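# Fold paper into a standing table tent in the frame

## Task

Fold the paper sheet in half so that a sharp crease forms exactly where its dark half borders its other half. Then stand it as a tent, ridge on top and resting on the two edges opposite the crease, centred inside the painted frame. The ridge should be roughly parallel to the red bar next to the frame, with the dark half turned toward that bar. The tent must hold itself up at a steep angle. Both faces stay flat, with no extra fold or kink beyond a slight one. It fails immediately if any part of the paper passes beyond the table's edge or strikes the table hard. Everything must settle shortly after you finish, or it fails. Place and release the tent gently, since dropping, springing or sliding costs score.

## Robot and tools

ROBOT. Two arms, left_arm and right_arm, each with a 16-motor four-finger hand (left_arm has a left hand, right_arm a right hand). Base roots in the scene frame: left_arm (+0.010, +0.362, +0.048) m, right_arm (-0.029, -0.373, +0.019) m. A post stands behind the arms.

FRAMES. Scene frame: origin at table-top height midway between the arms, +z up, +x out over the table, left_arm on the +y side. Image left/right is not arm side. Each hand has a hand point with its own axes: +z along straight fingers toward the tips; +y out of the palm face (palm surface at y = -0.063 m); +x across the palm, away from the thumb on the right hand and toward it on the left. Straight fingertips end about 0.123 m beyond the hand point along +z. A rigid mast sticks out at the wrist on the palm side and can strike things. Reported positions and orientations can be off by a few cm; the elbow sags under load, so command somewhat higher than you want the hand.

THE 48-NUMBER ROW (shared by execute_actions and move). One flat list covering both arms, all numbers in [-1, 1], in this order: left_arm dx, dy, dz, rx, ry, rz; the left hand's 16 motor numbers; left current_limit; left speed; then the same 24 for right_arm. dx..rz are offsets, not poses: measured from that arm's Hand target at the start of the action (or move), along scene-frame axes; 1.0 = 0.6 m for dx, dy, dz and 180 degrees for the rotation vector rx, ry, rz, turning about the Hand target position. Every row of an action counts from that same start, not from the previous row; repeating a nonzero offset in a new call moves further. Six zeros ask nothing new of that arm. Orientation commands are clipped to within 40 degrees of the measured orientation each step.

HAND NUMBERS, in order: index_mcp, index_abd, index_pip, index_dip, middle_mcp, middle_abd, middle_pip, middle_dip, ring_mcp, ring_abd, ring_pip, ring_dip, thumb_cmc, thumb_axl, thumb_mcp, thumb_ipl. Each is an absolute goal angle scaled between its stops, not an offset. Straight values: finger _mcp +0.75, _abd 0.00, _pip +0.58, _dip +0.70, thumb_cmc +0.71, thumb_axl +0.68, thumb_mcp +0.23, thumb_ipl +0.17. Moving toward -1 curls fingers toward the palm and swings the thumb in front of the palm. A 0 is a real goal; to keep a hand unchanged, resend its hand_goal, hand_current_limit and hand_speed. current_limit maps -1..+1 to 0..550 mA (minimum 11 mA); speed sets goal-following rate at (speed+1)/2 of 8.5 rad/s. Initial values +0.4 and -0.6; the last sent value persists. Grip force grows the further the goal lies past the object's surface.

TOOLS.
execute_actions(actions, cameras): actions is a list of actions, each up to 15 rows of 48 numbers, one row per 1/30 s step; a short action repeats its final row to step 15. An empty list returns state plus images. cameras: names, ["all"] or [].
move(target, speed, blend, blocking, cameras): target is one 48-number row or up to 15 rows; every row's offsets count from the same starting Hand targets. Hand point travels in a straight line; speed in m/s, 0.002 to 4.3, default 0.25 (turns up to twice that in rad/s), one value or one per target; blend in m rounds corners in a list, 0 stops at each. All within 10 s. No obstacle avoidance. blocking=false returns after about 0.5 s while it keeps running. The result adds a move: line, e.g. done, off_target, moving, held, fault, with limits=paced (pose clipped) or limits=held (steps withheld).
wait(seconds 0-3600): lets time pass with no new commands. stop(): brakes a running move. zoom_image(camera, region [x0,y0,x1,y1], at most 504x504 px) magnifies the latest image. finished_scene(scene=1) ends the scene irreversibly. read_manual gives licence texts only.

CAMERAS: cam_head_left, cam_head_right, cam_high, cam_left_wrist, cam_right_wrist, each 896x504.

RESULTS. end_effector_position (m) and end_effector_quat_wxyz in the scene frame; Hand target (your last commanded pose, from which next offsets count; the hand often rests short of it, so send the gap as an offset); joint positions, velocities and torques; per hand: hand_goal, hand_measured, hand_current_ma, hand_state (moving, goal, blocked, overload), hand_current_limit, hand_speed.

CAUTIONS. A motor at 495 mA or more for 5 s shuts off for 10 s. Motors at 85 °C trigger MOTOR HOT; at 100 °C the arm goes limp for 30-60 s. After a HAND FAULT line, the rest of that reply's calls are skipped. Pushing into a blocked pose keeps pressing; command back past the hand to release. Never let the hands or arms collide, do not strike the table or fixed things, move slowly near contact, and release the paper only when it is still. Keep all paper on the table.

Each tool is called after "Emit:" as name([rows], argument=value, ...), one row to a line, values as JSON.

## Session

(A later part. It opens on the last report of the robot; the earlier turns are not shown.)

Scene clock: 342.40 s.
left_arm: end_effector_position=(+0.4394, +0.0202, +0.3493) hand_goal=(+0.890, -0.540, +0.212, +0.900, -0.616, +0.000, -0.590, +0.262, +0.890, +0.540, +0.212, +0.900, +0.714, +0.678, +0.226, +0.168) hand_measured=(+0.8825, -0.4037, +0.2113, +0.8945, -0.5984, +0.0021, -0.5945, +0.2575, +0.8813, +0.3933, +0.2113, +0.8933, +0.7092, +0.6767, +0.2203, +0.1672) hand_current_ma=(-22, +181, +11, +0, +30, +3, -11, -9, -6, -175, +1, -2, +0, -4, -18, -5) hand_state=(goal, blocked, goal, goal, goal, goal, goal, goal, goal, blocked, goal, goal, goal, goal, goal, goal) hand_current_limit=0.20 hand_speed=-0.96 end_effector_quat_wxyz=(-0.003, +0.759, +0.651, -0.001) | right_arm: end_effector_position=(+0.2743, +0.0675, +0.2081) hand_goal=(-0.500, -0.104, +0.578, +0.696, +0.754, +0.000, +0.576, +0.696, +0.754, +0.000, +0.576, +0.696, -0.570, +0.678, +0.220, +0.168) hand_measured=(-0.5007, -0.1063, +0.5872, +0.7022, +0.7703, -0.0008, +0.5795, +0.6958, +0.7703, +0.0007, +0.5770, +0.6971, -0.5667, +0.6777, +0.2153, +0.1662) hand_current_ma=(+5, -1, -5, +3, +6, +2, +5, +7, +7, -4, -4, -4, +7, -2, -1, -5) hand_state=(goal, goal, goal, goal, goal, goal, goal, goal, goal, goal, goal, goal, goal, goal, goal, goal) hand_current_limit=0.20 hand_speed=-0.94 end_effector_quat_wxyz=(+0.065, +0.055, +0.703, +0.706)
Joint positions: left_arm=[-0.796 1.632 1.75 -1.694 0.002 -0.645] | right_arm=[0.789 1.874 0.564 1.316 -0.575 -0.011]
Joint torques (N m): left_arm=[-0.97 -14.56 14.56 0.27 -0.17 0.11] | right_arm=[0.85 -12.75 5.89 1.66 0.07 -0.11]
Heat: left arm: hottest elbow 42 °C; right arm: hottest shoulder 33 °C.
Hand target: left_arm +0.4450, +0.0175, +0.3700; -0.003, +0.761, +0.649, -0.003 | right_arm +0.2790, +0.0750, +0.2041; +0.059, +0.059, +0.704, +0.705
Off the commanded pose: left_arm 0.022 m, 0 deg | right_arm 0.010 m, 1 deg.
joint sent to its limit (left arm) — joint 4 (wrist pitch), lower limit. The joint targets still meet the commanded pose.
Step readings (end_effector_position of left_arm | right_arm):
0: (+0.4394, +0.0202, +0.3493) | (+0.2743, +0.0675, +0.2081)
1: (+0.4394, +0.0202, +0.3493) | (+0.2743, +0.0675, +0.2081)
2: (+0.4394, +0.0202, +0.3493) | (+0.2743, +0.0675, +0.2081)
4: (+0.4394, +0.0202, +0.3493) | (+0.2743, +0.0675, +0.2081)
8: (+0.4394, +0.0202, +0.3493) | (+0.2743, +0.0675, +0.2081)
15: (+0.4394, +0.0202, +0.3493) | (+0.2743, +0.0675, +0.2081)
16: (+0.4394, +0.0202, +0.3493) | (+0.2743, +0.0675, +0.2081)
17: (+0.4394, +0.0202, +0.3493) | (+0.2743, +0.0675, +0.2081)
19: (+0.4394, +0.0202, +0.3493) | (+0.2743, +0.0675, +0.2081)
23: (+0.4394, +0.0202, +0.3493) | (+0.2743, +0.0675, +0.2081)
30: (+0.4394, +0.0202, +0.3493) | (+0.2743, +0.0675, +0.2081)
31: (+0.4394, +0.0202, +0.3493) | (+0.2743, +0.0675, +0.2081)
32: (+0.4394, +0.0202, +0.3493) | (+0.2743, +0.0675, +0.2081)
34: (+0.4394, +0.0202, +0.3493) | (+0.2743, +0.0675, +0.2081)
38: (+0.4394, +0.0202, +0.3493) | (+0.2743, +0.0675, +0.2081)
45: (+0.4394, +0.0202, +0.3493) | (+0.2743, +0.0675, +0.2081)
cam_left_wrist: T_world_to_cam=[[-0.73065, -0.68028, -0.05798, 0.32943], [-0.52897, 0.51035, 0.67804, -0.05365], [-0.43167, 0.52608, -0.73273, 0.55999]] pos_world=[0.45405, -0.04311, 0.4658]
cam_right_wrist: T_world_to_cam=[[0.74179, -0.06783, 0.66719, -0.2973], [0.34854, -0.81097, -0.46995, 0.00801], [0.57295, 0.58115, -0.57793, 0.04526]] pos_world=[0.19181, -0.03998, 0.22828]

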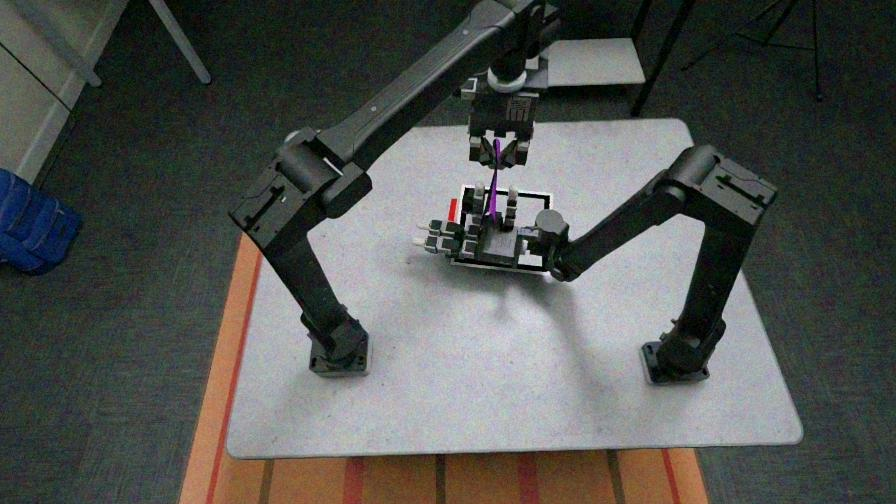

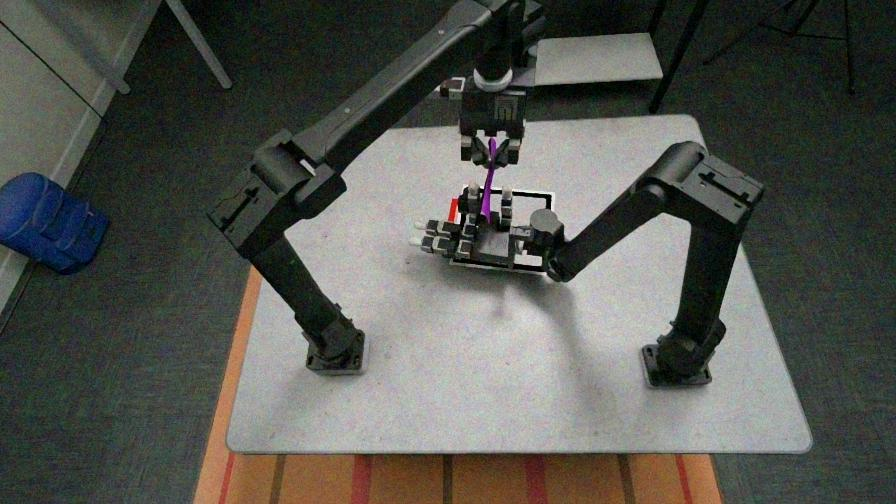

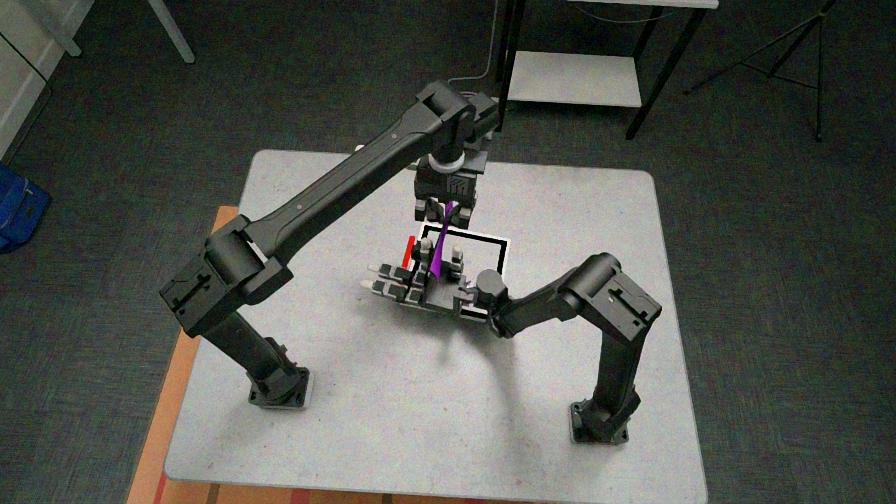

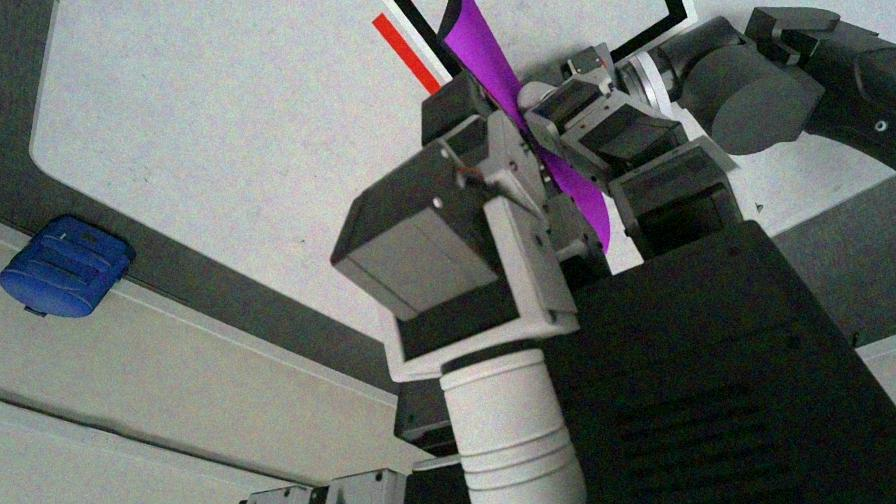

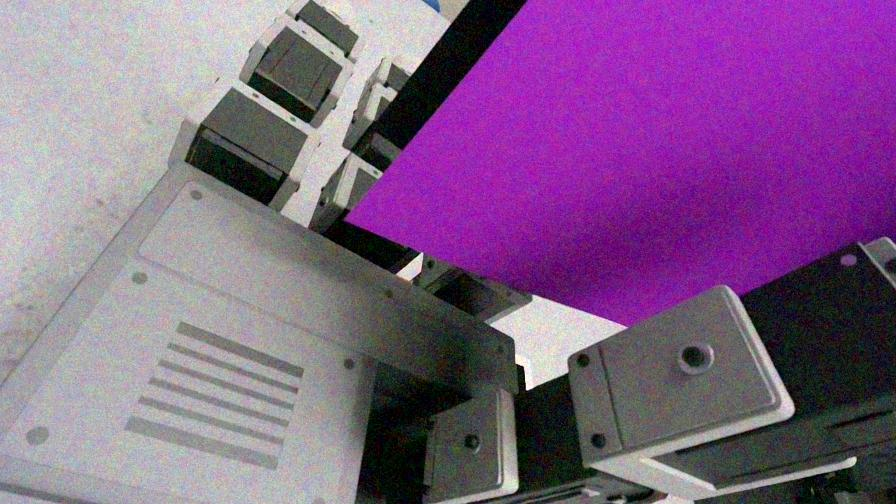

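Emit:
move([
  [0,0,0,0,0,0,0.890,-0.54,0.212,0.899,-0.616,0,-0.591,0.261,0.890,0.54,0.212,0.899,0.714,0.678,0.226,0.168,0.2,-0.95,0,0.010,0,0,0,0,-0.42,-0.104,0.577,0.696,0.754,0,0.576,0.696,0.754,0,0.576,0.696,-0.571,0.678,0.24,0.168,0.2,-0.9],
  [0,0,0,0,0,0,0.890,-0.54,0.212,0.899,-0.616,0,-0.591,0.261,0.890,0.54,0.212,0.899,0.714,0.678,0.226,0.168,0.2,-0.95,-0.0633,0.026,0,0,0,0,-0.42,-0.104,0.577,0.696,0.754,0,0.576,0.696,0.754,0,0.576,0.696,-0.571,0.678,0.24,0.168,0.2,-0.9],
], speed=0.05, cameras=["cam_head_left","cam_head_right","cam_high"])

Emit:
zoom_image(camera="cam_head_left", region=[470, 184, 518, 232])

Emit:
zoom_image(camera="cam_head_right", region=[464, 184, 512, 232])

Emit:
zoom_image(camera="cam_high", region=[412, 244, 460, 292])

Scene clock: 345.30 s.
left_arm: end_effector_position=(+0.4394, +0.0202, +0.3493) hand_goal=(+0.890, -0.540, +0.212, +0.900, -0.616, +0.000, -0.590, +0.262, +0.890, +0.540, +0.212, +0.900, +0.714, +0.678, +0.226, +0.168) hand_measured=(+0.8825, -0.4037, +0.2113, +0.8933, -0.5984, +0.0021, -0.5945, +0.2588, +0.8813, +0.3933, +0.2113, +0.8933, +0.7092, +0.6767, +0.2203, +0.1681) hand_current_ma=(-24, +173, +10, -1, +32, -4, -5, +0, -5, -176, +1, +8, -10, -11, -21, +2) hand_state=(goal, blocked, goal, goal, goal, goal, goal, goal, goal, blocked, goal, goal, goal, goal, goal, goal) hand_current_limit=0.20 hand_speed=-0.95 end_effector_quat_wxyz=(-0.003, +0.759, +0.651, -0.001) | right_arm: end_effector_position=(+0.2436, +0.0918, +0.2031) hand_goal=(-0.420, -0.104, +0.578, +0.696, +0.754, +0.000, +0.576, +0.696, +0.754, +0.000, +0.576, +0.696, -0.570, +0.678, +0.240, +0.168) hand_measured=(-0.4175, -0.1048, +0.5859, +0.7022, +0.7703, -0.0008, +0.5782, +0.6958, +0.7703, -0.0008, +0.5757, +0.6958, -0.5667, +0.6777, +0.2361, +0.1662) hand_current_ma=(+7, +1, -10, +4, +7, +6, +2, +10, +5, -4, -3, -4, +8, -1, +1, +0) hand_state=(goal, goal, goal, goal, goal, goal, goal, goal, goal, goal, goal, goal, goal, goal, goal, goal) hand_current_limit=0.20 hand_speed=-0.90 end_effector_quat_wxyz=(+0.062, +0.058, +0.708, +0.702)
Joint positions: left_arm=[-0.796 1.632 1.75 -1.694 0.002 -0.645] | right_arm=[0.895 1.878 0.558 1.311 -0.47 -0.011]
Joint torques (N m): left_arm=[-0.97 -14.56 14.53 0.25 -0.17 0.11] | right_arm=[0.97 -13.92 3.59 2.59 0.08 -0.14]
Heat: left arm: hottest elbow 42 °C; right arm: hottest shoulder 33 °C.
Hand target: left_arm +0.4450, +0.0175, +0.3700; -0.003, +0.761, +0.649, -0.003 | right_arm +0.2409, +0.0906, +0.2041; +0.059, +0.059, +0.704, +0.705
Off the commanded pose: left_arm 0.022 m, 0 deg | right_arm 0.003 m, 1 deg.
joint sent to its limit (left arm) — joint 4 (wrist pitch), lower limit. The joint targets still meet the commanded pose.
move: done

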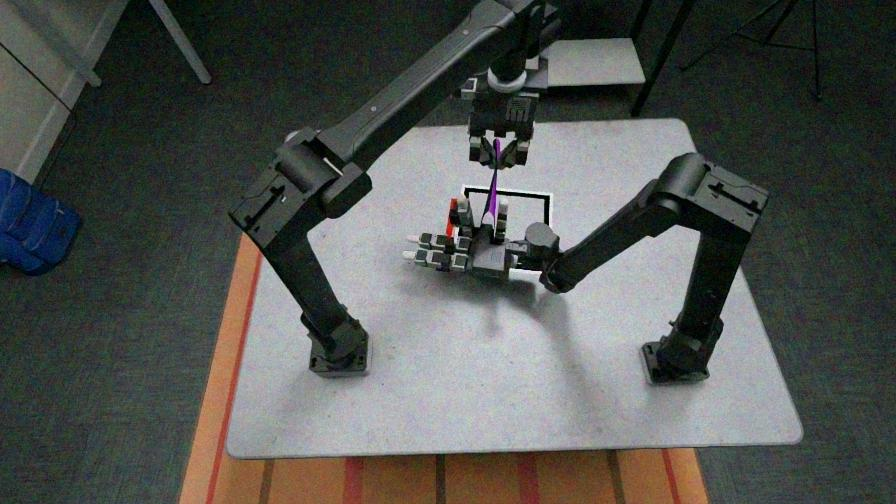

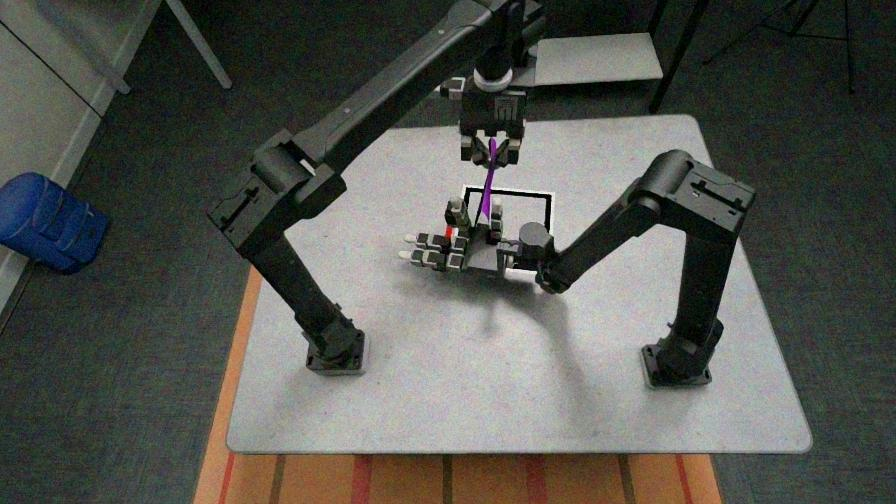

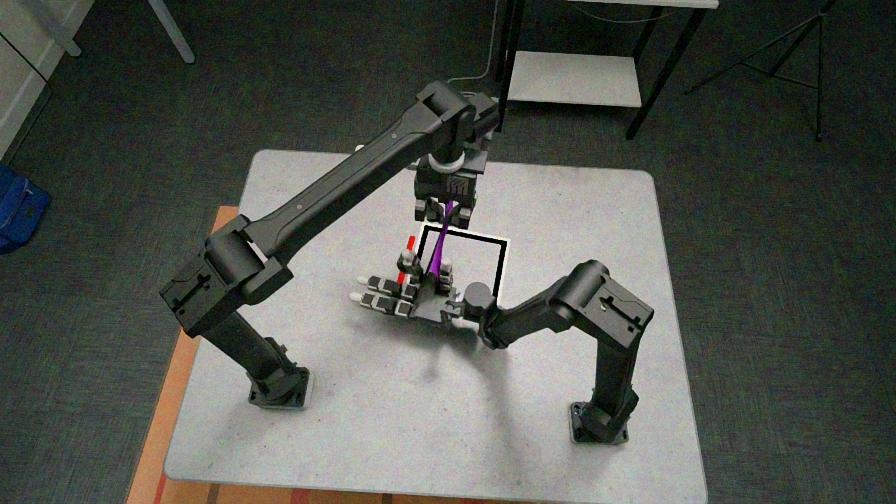

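Scaled by 10.500 from the camera's image (finer frame: 1280x720).

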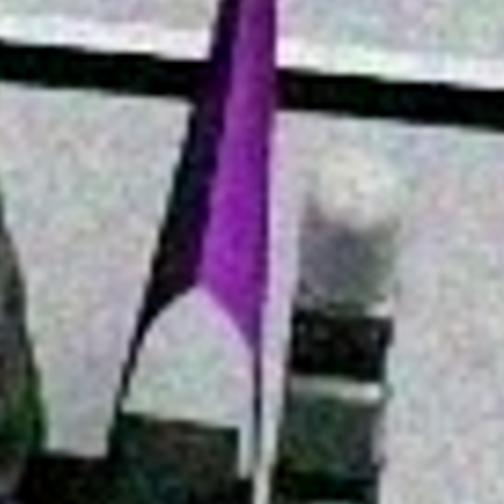

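Scaled by 10.500 from the camera's image (finer frame: 1280x720).

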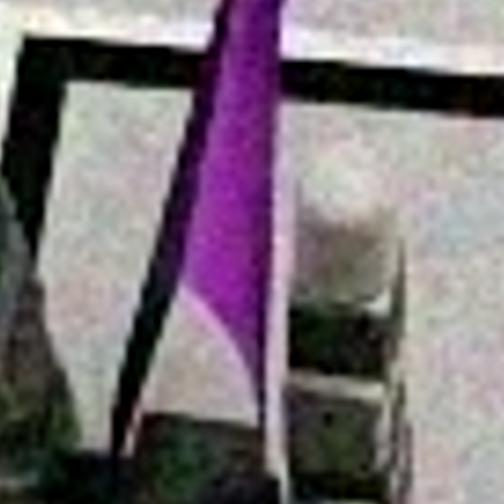

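Scaled by 10.500 from the camera's image (finer frame: 1280x720).

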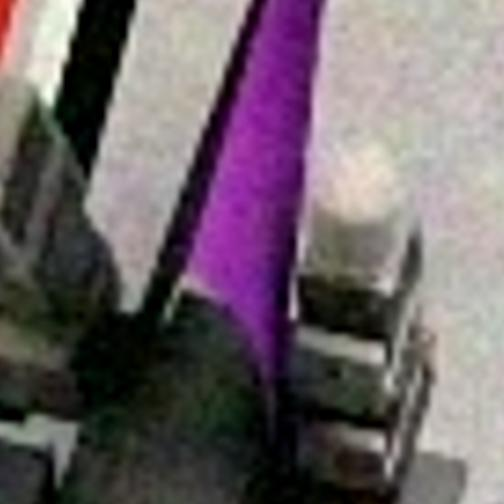

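Emit:
move(target=[0,0,0,0,0,0,0.890,-0.54,0.212,0.899,-0.616,0,-0.591,0.261,0.890,0.54,0.212,0.899,0.714,0.678,0.226,0.168,0.2,-0.95,0,-0.0150,0.0210,0,0,0,-0.50,-0.104,0.576,0.696,0.754,0,0.576,0.696,0.754,0,0.576,0.696,-0.571,0.678,0.20,0.168,0.2,-0.9], speed=0.05, cameras=["cam_head_left","cam_head_right","cam_high"])

Emit:
zoom_image(camera="cam_head_left", region=[466, 184, 514, 232])

Emit:
zoom_image(camera="cam_head_right", region=[460, 184, 508, 232])

Emit:
zoom_image(camera="cam_high", region=[408, 242, 456, 290])

Scene clock: 348.47 s.
left_arm: end_effector_position=(+0.4394, +0.0202, +0.3493) hand_goal=(+0.890, -0.540, +0.212, +0.900, -0.616, +0.000, -0.590, +0.262, +0.890, +0.540, +0.212, +0.900, +0.714, +0.678, +0.226, +0.168) hand_measured=(+0.8825, -0.4037, +0.2113, +0.8945, -0.5984, +0.0021, -0.5945, +0.2588, +0.8813, +0.3933, +0.2100, +0.8933, +0.7079, +0.6777, +0.2203, +0.1681) hand_current_ma=(-26, +170, +13, -2, +27, -3, -3, -8, -16, -176, +4, +5, -7, -5, -15, +11) hand_state=(goal, blocked, goal, goal, goal, goal, goal, goal, goal, blocked, goal, goal, goal, goal, goal, goal) hand_current_limit=0.20 hand_speed=-0.95 end_effector_quat_wxyz=(-0.003, +0.759, +0.651, -0.001) | right_arm: end_effector_position=(+0.2379, +0.0850, +0.2149) hand_goal=(-0.500, -0.104, +0.576, +0.696, +0.754, +0.000, +0.576, +0.696, +0.754, +0.000, +0.576, +0.696, -0.570, +0.678, +0.200, +0.168) hand_measured=(-0.4863, -0.1048, +0.5859, +0.7022, +0.7703, -0.0023, +0.5795, +0.6971, +0.7703, -0.0008, +0.5770, +0.6971, -0.5667, +0.6777, +0.2015, +0.1662) hand_current_ma=(+7, +2, -9, +4, +7, +7, +4, +11, +8, -1, -7, -6, +8, +2, -4, +3) hand_state=(goal, goal, goal, goal, goal, goal, goal, goal, goal, goal, goal, goal, goal, goal, goal, goal) hand_current_limit=0.20 hand_speed=-0.90 end_effector_quat_wxyz=(+0.062, +0.053, +0.704, +0.706)
Joint positions: left_arm=[-0.796 1.632 1.75 -1.694 0.002 -0.645] | right_arm=[0.893 1.837 0.535 1.306 -0.479 -0.011]
Joint torques (N m): left_arm=[-1.03 -14.56 14.54 0.25 -0.17 0.11] | right_arm=[-0.32 -15.33 3.85 1.62 -0.09 -0.11]
Heat: left arm: hottest elbow 43 °C; right arm: hottest shoulder 33 °C.
Hand target: left_arm +0.4450, +0.0175, +0.3700; -0.003, +0.761, +0.649, -0.003 | right_arm +0.2410, +0.0816, +0.2166; +0.059, +0.059, +0.704, +0.705
Off the commanded pose: left_arm 0.022 m, 0 deg | right_arm 0.005 m, 1 deg.
joint sent to its limit (left arm) — joint 4 (wrist pitch), lower limit. The joint targets still meet the commanded pose.
move: done

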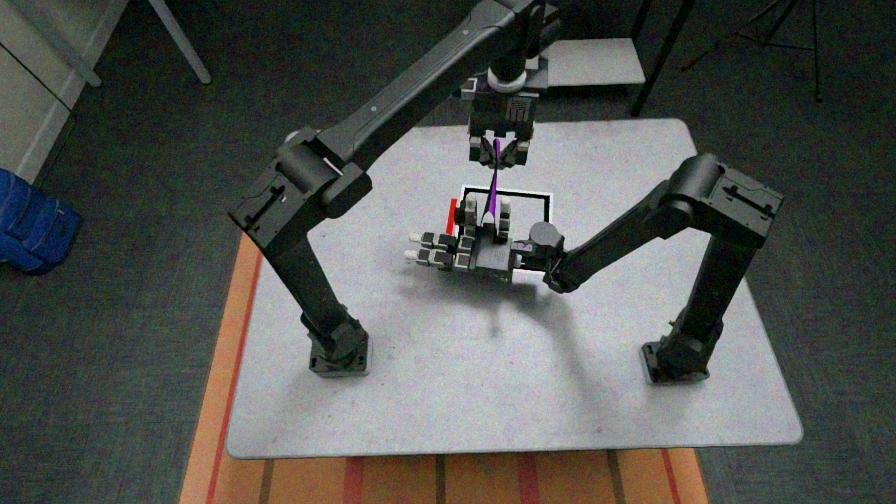

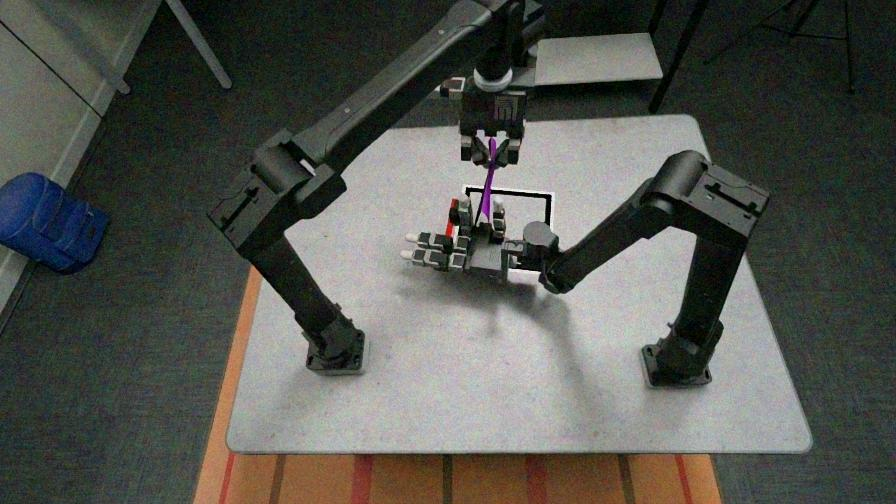

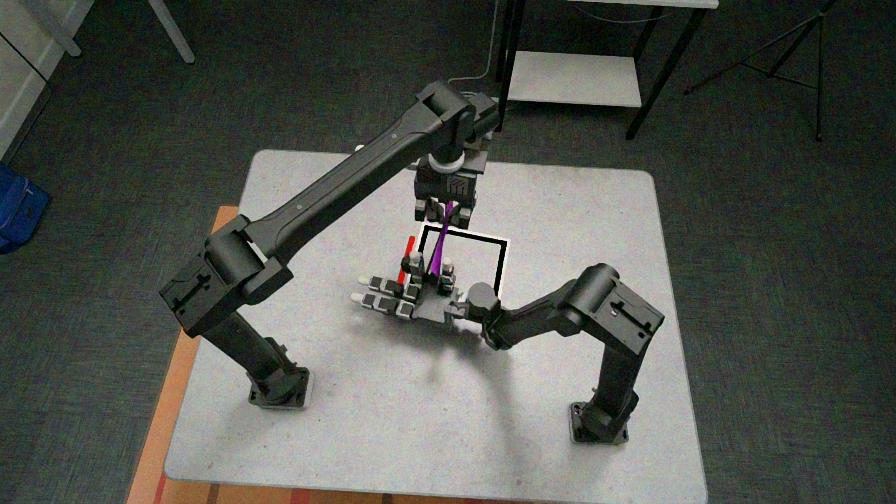

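Scaled by 10.500 from the camera's image (finer frame: 1280x720).

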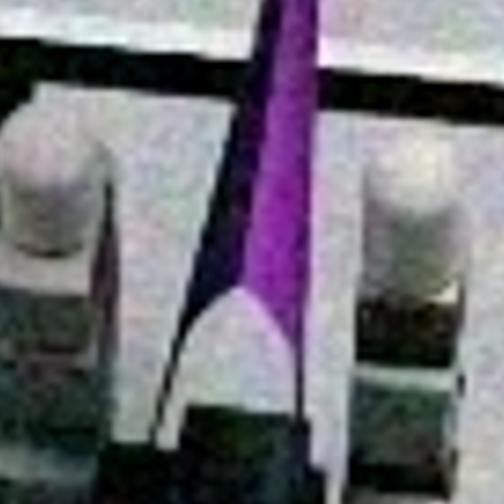

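Scaled by 10.500 from the camera's image (finer frame: 1280x720).

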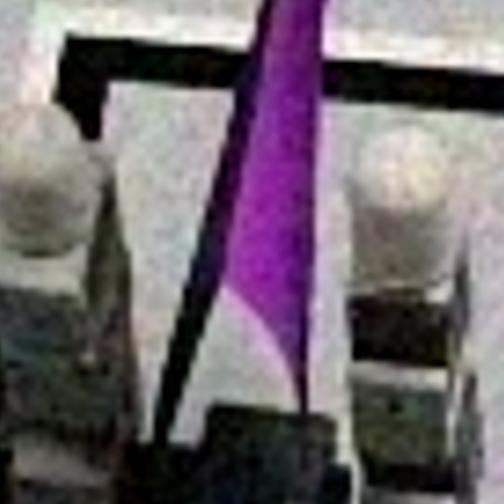

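Scaled by 10.500 from the camera's image (finer frame: 1280x720).

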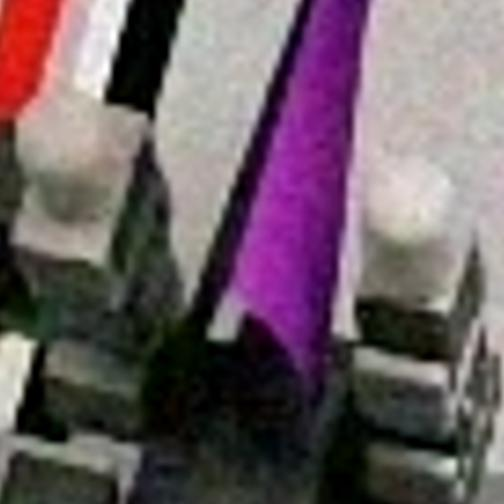

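Emit:
execute_actions([
  [[0,0,0,0,0,0,0.890,-0.54,0.212,0.899,-0.616,0,-0.591,0.261,0.890,0.54,0.212,0.899,0.714,0.678,0.226,0.168,0.2,-0.95,0,0,0,0,0,0,-0.60,-0.104,0.576,0.696,0.754,0,0.576,0.696,0.754,0,0.576,0.696,-0.571,0.678,0.14,0.168,0.2,-0.94]],
  [[0,0,0,0,0,0,0.890,-0.54,0.212,0.899,-0.616,0,-0.591,0.261,0.890,0.54,0.212,0.899,0.714,0.678,0.226,0.168,0.2,-0.95,0,0,0,0,0,0,-0.60,-0.104,0.576,0.696,0.754,0,0.576,0.696,0.754,0,0.576,0.696,-0.571,0.678,0.14,0.168,0.2,-0.94]],
  [[0,0,0,0,0,0,0.890,-0.54,0.212,0.899,-0.616,0,-0.591,0.261,0.890,0.54,0.212,0.899,0.714,0.678,0.226,0.168,0.2,-0.95,0,0,0,0,0,0,-0.65,-0.104,0.576,0.696,0.754,0,0.576,0.696,0.754,0,0.576,0.696,-0.571,0.678,0.09,0.168,0.2,-0.96]],
  [[0,0,0,0,0,0,0.890,-0.54,0.212,0.899,-0.616,0,-0.591,0.261,0.890,0.54,0.212,0.899,0.714,0.678,0.226,0.168,0.2,-0.95,0,0,0,0,0,0,-0.69,-0.104,0.576,0.696,0.754,0,0.576,0.696,0.754,0,0.576,0.696,-0.571,0.678,0.05,0.168,0.2,-0.96]],
], cameras=["cam_head_left","cam_head_right","cam_high"])

Emit:
zoom_image(camera="cam_head_left", region=[470, 180, 518, 228])

Emit:
zoom_image(camera="cam_head_right", region=[464, 180, 512, 228])

Emit:
zoom_image(camera="cam_high", region=[412, 242, 460, 290])

Scene clock: 352.47 s.
left_arm: end_effector_position=(+0.4394, +0.0202, +0.3493) hand_goal=(+0.890, -0.540, +0.212, +0.900, -0.616, +0.000, -0.590, +0.262, +0.890, +0.540, +0.212, +0.900, +0.714, +0.678, +0.226, +0.168) hand_measured=(+0.8825, -0.4037, +0.2113, +0.8945, -0.5984, +0.0021, -0.5945, +0.2588, +0.8813, +0.3933, +0.2113, +0.8945, +0.7092, +0.6767, +0.2203, +0.1681) hand_current_ma=(-17, +176, +15, -4, +47, -3, -7, -8, -16, -174, +7, +6, -14, +6, -19, +7) hand_state=(goal, blocked, goal, goal, goal, goal, goal, goal, goal, blocked, goal, goal, goal, goal, goal, goal) hand_current_limit=0.20 hand_speed=-0.95 end_effector_quat_wxyz=(-0.003, +0.759, +0.651, -0.001) | right_arm: end_effector_position=(+0.2379, +0.0850, +0.2149) hand_goal=(-0.690, -0.104, +0.576, +0.696, +0.754, +0.000, +0.576, +0.696, +0.754, +0.000, +0.576, +0.696, -0.570, +0.678, +0.050, +0.168) hand_measured=(-0.6744, -0.1048, +0.5847, +0.7022, +0.7703, -0.0023, +0.5795, +0.6958, +0.7703, -0.0023, +0.5770, +0.6971, -0.5667, +0.6777, +0.0639, +0.1729) hand_current_ma=(+11, +1, -9, +5, +9, +5, +3, +10, +9, -2, +1, +1, +6, -1, +1, -3) hand_state=(goal, goal, goal, goal, goal, goal, goal, goal, goal, goal, goal, goal, goal, goal, goal, goal) hand_current_limit=0.20 hand_speed=-0.96 end_effector_quat_wxyz=(+0.062, +0.053, +0.704, +0.706)
Joint positions: left_arm=[-0.796 1.632 1.75 -1.694 0.002 -0.645] | right_arm=[0.893 1.837 0.535 1.306 -0.479 -0.011]
Joint torques (N m): left_arm=[-0.97 -14.56 14.54 0.27 -0.18 0.11] | right_arm=[-0.32 -15.21 3.66 1.66 -0.09 -0.11]
Heat: left arm: hottest elbow 43 °C; right arm: hottest shoulder 33 °C.
Hand target: left_arm +0.4450, +0.0175, +0.3700; -0.003, +0.761, +0.649, -0.003 | right_arm +0.2410, +0.0816, +0.2166; +0.059, +0.059, +0.704, +0.705
Off the commanded pose: left_arm 0.022 m, 0 deg | right_arm 0.005 m, 1 deg.
joint sent to its limit (left arm) — joint 4 (wrist pitch), lower limit. The joint targets still meet the commanded pose.
Step readings (end_effector_position of left_arm | right_arm):
0: (+0.4394, +0.0202, +0.3493) | (+0.2379, +0.0850, +0.2149)
1: (+0.4394, +0.0202, +0.3493) | (+0.2379, +0.0850, +0.2149)
2: (+0.4394, +0.0202, +0.3493) | (+0.2379, +0.0850, +0.2149)
4: (+0.4394, +0.0202, +0.3493) | (+0.2379, +0.0850, +0.2149)
8: (+0.4394, +0.0202, +0.3493) | (+0.2379, +0.0850, +0.2149)
15: (+0.4394, +0.0202, +0.3493) | (+0.2379, +0.0850, +0.2149)
16: (+0.4394, +0.0202, +0.3493) | (+0.2379, +0.0850, +0.2149)
17: (+0.4394, +0.0202, +0.3493) | (+0.2379, +0.0850, +0.2149)
19: (+0.4394, +0.0202, +0.3493) | (+0.2379, +0.0850, +0.2149)
23: (+0.4394, +0.0202, +0.3493) | (+0.2379, +0.0850, +0.2149)
30: (+0.4394, +0.0202, +0.3493) | (+0.2379, +0.0850, +0.2149)
31: (+0.4394, +0.0202, +0.3493) | (+0.2379, +0.0850, +0.2149)
32: (+0.4394, +0.0202, +0.3493) | (+0.2379, +0.0850, +0.2149)
34: (+0.4394, +0.0202, +0.3493) | (+0.2379, +0.0850, +0.2149)
38: (+0.4394, +0.0202, +0.3493) | (+0.2379, +0.0850, +0.2149)
45: (+0.4394, +0.0202, +0.3493) | (+0.2379, +0.0850, +0.2149)
46: (+0.4394, +0.0202, +0.3493) | (+0.2379, +0.0850, +0.2149)
47: (+0.4394, +0.0202, +0.3493) | (+0.2379, +0.0850, +0.2149)
49: (+0.4394, +0.0202, +0.3493) | (+0.2379, +0.0850, +0.2149)
53: (+0.4394, +0.0202, +0.3493) | (+0.2379, +0.0850, +0.2149)
60: (+0.4394, +0.0202, +0.3493) | (+0.2379, +0.0850, +0.2149)

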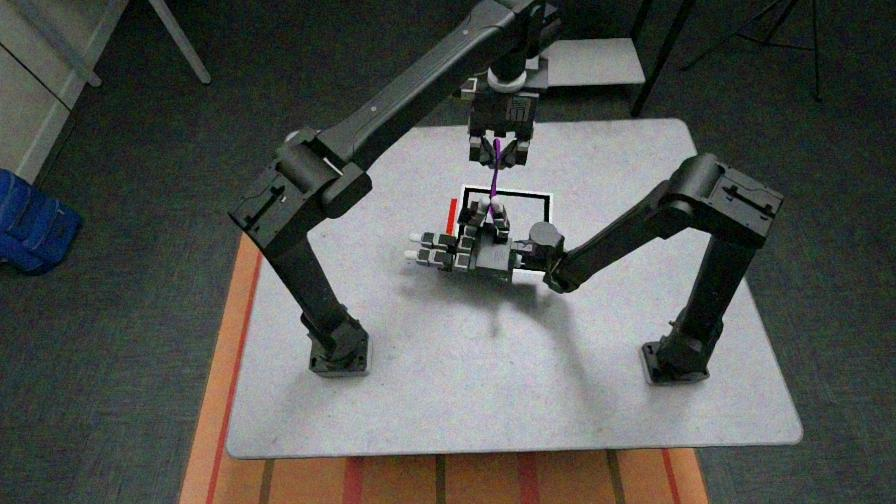

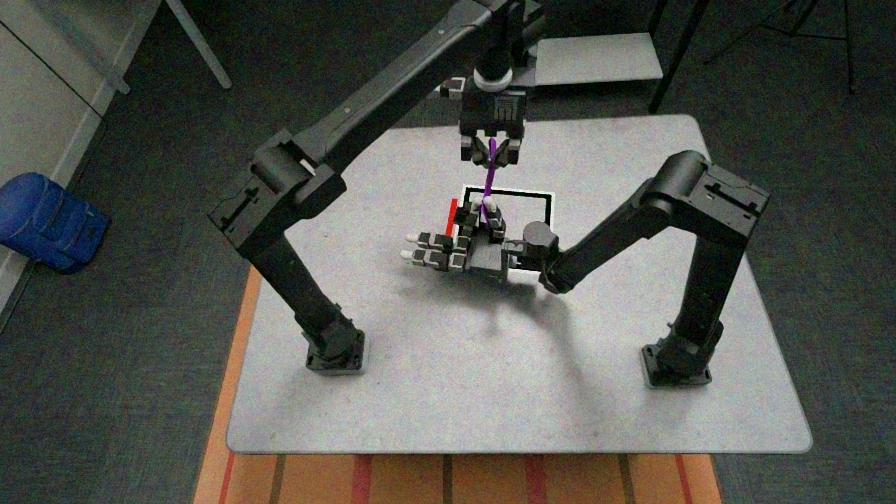

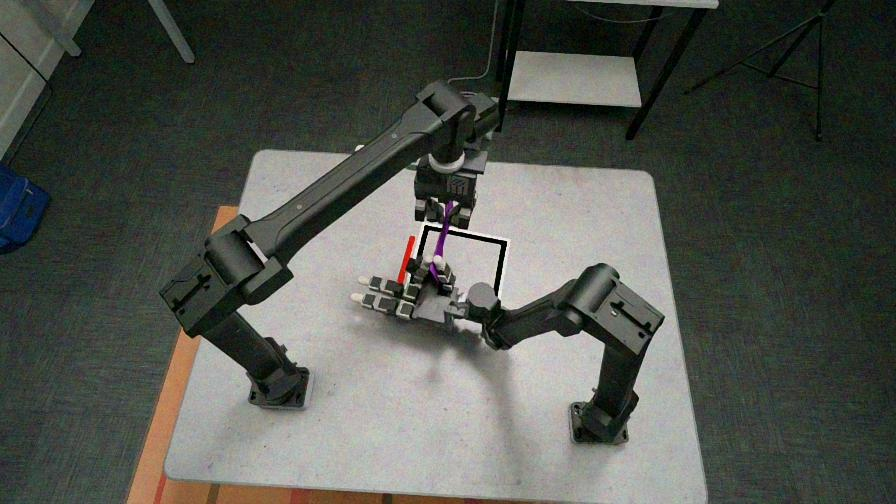

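Scaled by 10.500 from the camera's image (finer frame: 1280x720).

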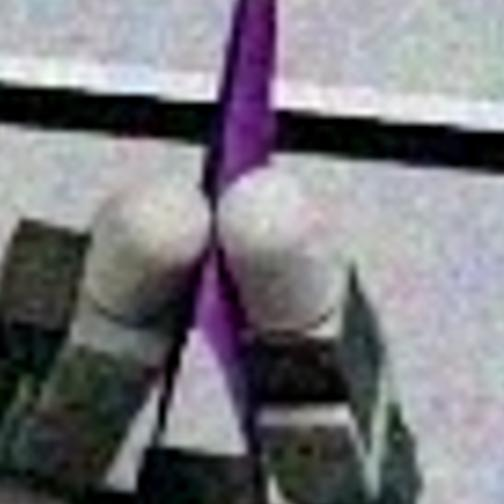

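Scaled by 10.500 from the camera's image (finer frame: 1280x720).

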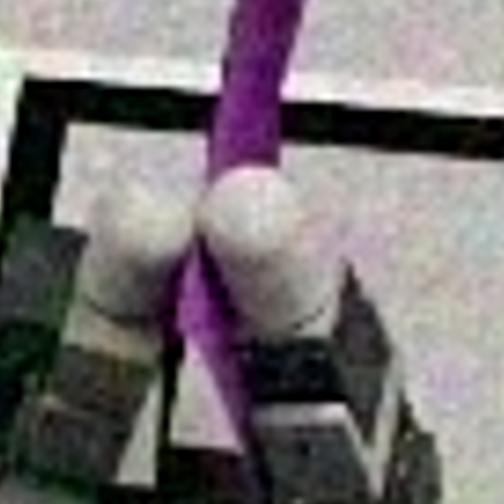

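Scaled by 10.500 from the camera's image (finer frame: 1280x720).

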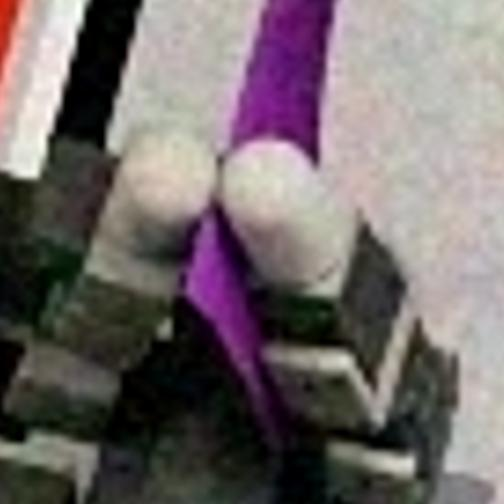

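Emit:
move([
  [0,0,0,0,0,0,0.890,-0.54,0.212,0.899,-0.616,0,-0.591,0.261,0.890,0.54,0.212,0.899,0.714,0.678,0.226,0.168,0.2,-0.95,0,0,0,0,0,0,-0.60,-0.104,0.576,0.696,0.754,0,0.576,0.696,0.754,0,0.576,0.696,-0.571,0.678,0.14,0.168,0.2,-0.94],
  [0,0,0,0,0,0,0.890,-0.54,0.212,0.899,-0.616,0,-0.591,0.261,0.890,0.54,0.212,0.899,0.714,0.678,0.226,0.168,0.2,-0.95,0,0,-0.0202,0,0,0,-0.60,-0.104,0.576,0.696,0.754,0,0.576,0.696,0.754,0,0.576,0.696,-0.571,0.678,0.14,0.168,0.2,-0.94],
], speed=0.03, cameras=["cam_head_left","cam_head_right","cam_high"])

Emit:
zoom_image(camera="cam_head_left", region=[470, 180, 518, 228])

Emit:
zoom_image(camera="cam_head_right", region=[464, 180, 512, 228])

Emit:
zoom_image(camera="cam_high", region=[412, 242, 460, 290])

Scene clock: 354.73 s.
left_arm: end_effector_position=(+0.4394, +0.0202, +0.3493) hand_goal=(+0.890, -0.540, +0.212, +0.900, -0.616, +0.000, -0.590, +0.262, +0.890, +0.540, +0.212, +0.900, +0.714, +0.678, +0.226, +0.168) hand_measured=(+0.8825, -0.4037, +0.2100, +0.8945, -0.5996, +0.0021, -0.5945, +0.2588, +0.8813, +0.3933, +0.2113, +0.8933, +0.7079, +0.6767, +0.2203, +0.1681) hand_current_ma=(-13, +171, +8, +7, +35, +3, -12, -9, -15, -168, +7, +5, -4, -6, -26, -7) hand_state=(goal, blocked, goal, goal, goal, goal, goal, goal, goal, blocked, goal, goal, goal, goal, goal, goal) hand_current_limit=0.20 hand_speed=-0.95 end_effector_quat_wxyz=(-0.003, +0.759, +0.651, -0.001) | right_arm: end_effector_position=(+0.2377, +0.0848, +0.2094) hand_goal=(-0.600, -0.104, +0.576, +0.696, +0.754, +0.000, +0.576, +0.696, +0.754, +0.000, +0.576, +0.696, -0.570, +0.678, +0.140, +0.168) hand_measured=(-0.5984, -0.1048, +0.5847, +0.7022, +0.7716, -0.0023, +0.5782, +0.6958, +0.7703, -0.0008, +0.5770, +0.6971, -0.5667, +0.6777, +0.1322, +0.1662) hand_current_ma=(+10, -2, -10, +6, +9, +6, +7, +11, +6, -5, -5, -1, +3, -1, -3, -3) hand_state=(goal, goal, goal, goal, goal, goal, goal, goal, goal, goal, goal, goal, goal, goal, goal, goal) hand_current_limit=0.20 hand_speed=-0.94 end_effector_quat_wxyz=(+0.061, +0.053, +0.705, +0.705)
Joint positions: left_arm=[-0.796 1.632 1.75 -1.694 0.002 -0.645] | right_arm=[0.893 1.856 0.535 1.322 -0.479 -0.011]
Joint torques (N m): left_arm=[-0.97 -14.56 14.54 0.27 -0.18 0.11] | right_arm=[-0.15 -12.63 3.85 2.51 -0.11 -0.12]
Heat: left arm: hottest elbow 43 °C; right arm: hottest shoulder 33 °C.
Hand target: left_arm +0.4450, +0.0175, +0.3700; -0.003, +0.761, +0.649, -0.003 | right_arm +0.2410, +0.0816, +0.2044; +0.059, +0.059, +0.704, +0.705
Off the commanded pose: left_arm 0.022 m, 0 deg | right_arm 0.007 m, 1 deg.
joint sent to its limit (left arm) — joint 4 (wrist pitch), lower limit. The joint targets still meet the commanded pose.
move: done

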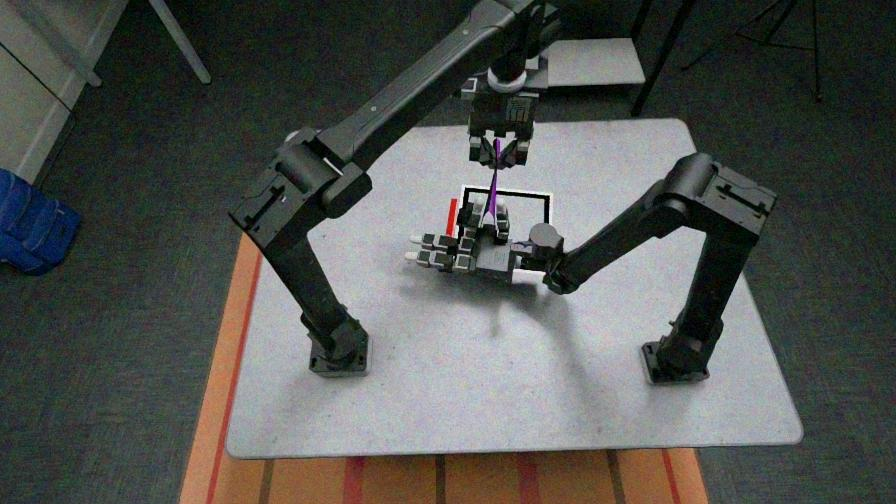

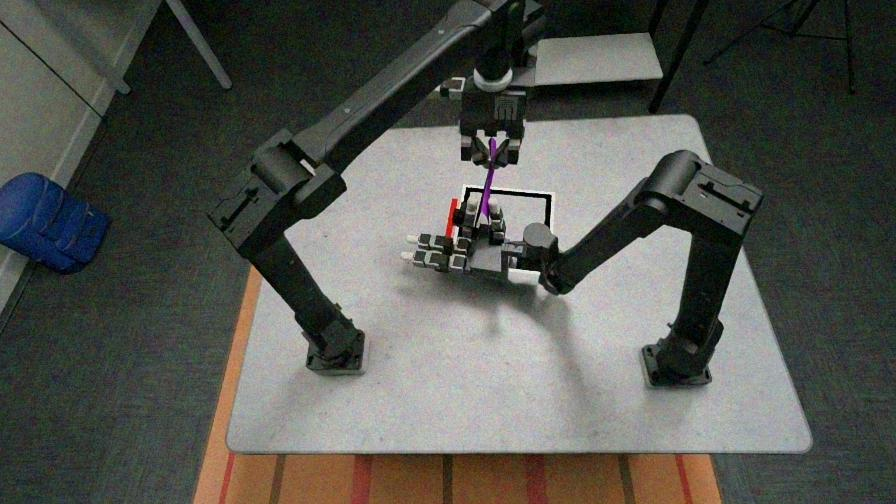

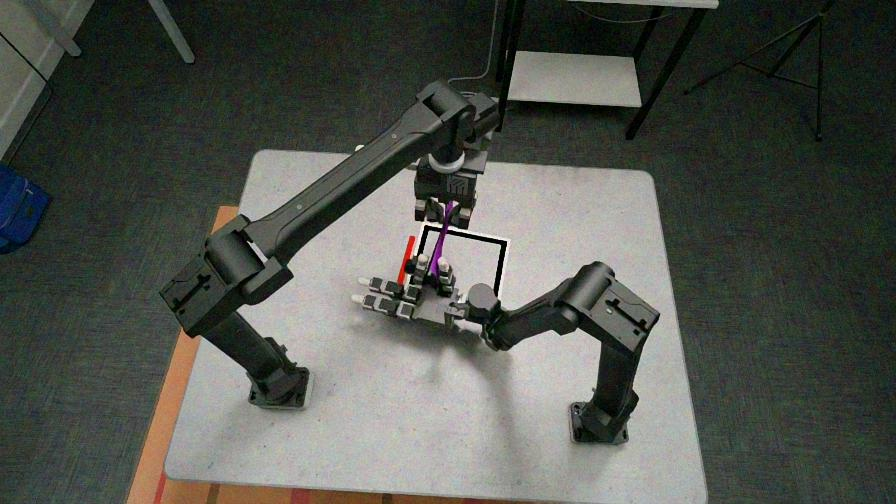

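Scaled by 10.500 from the camera's image (finer frame: 1280x720).

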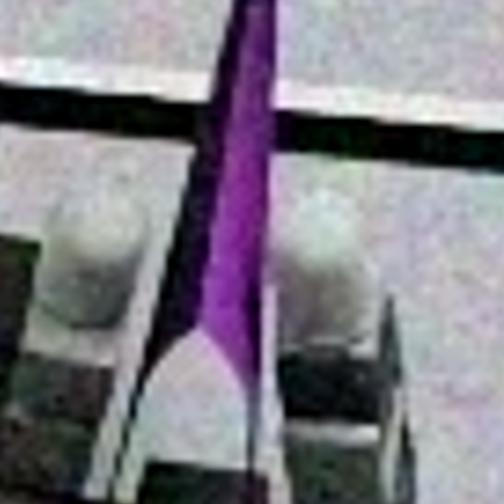

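Scaled by 10.500 from the camera's image (finer frame: 1280x720).

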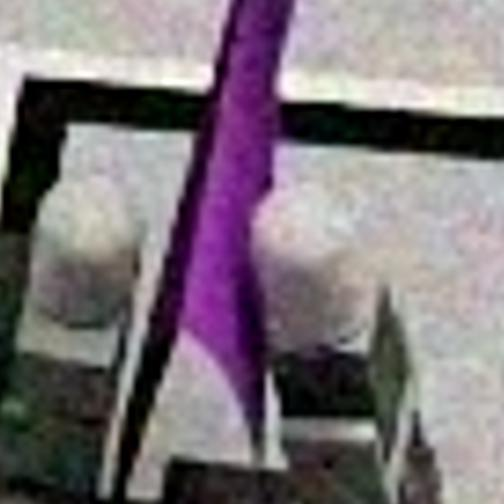

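Scaled by 10.500 from the camera's image (finer frame: 1280x720).

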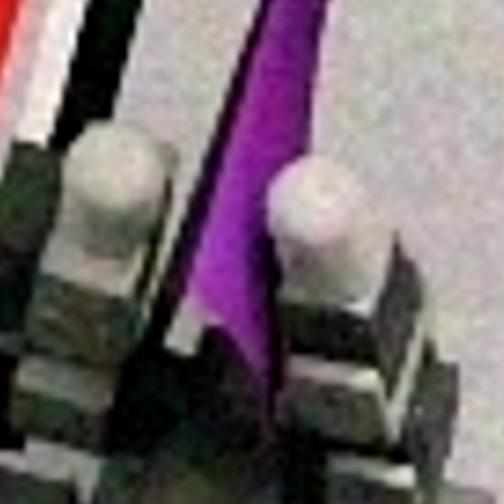

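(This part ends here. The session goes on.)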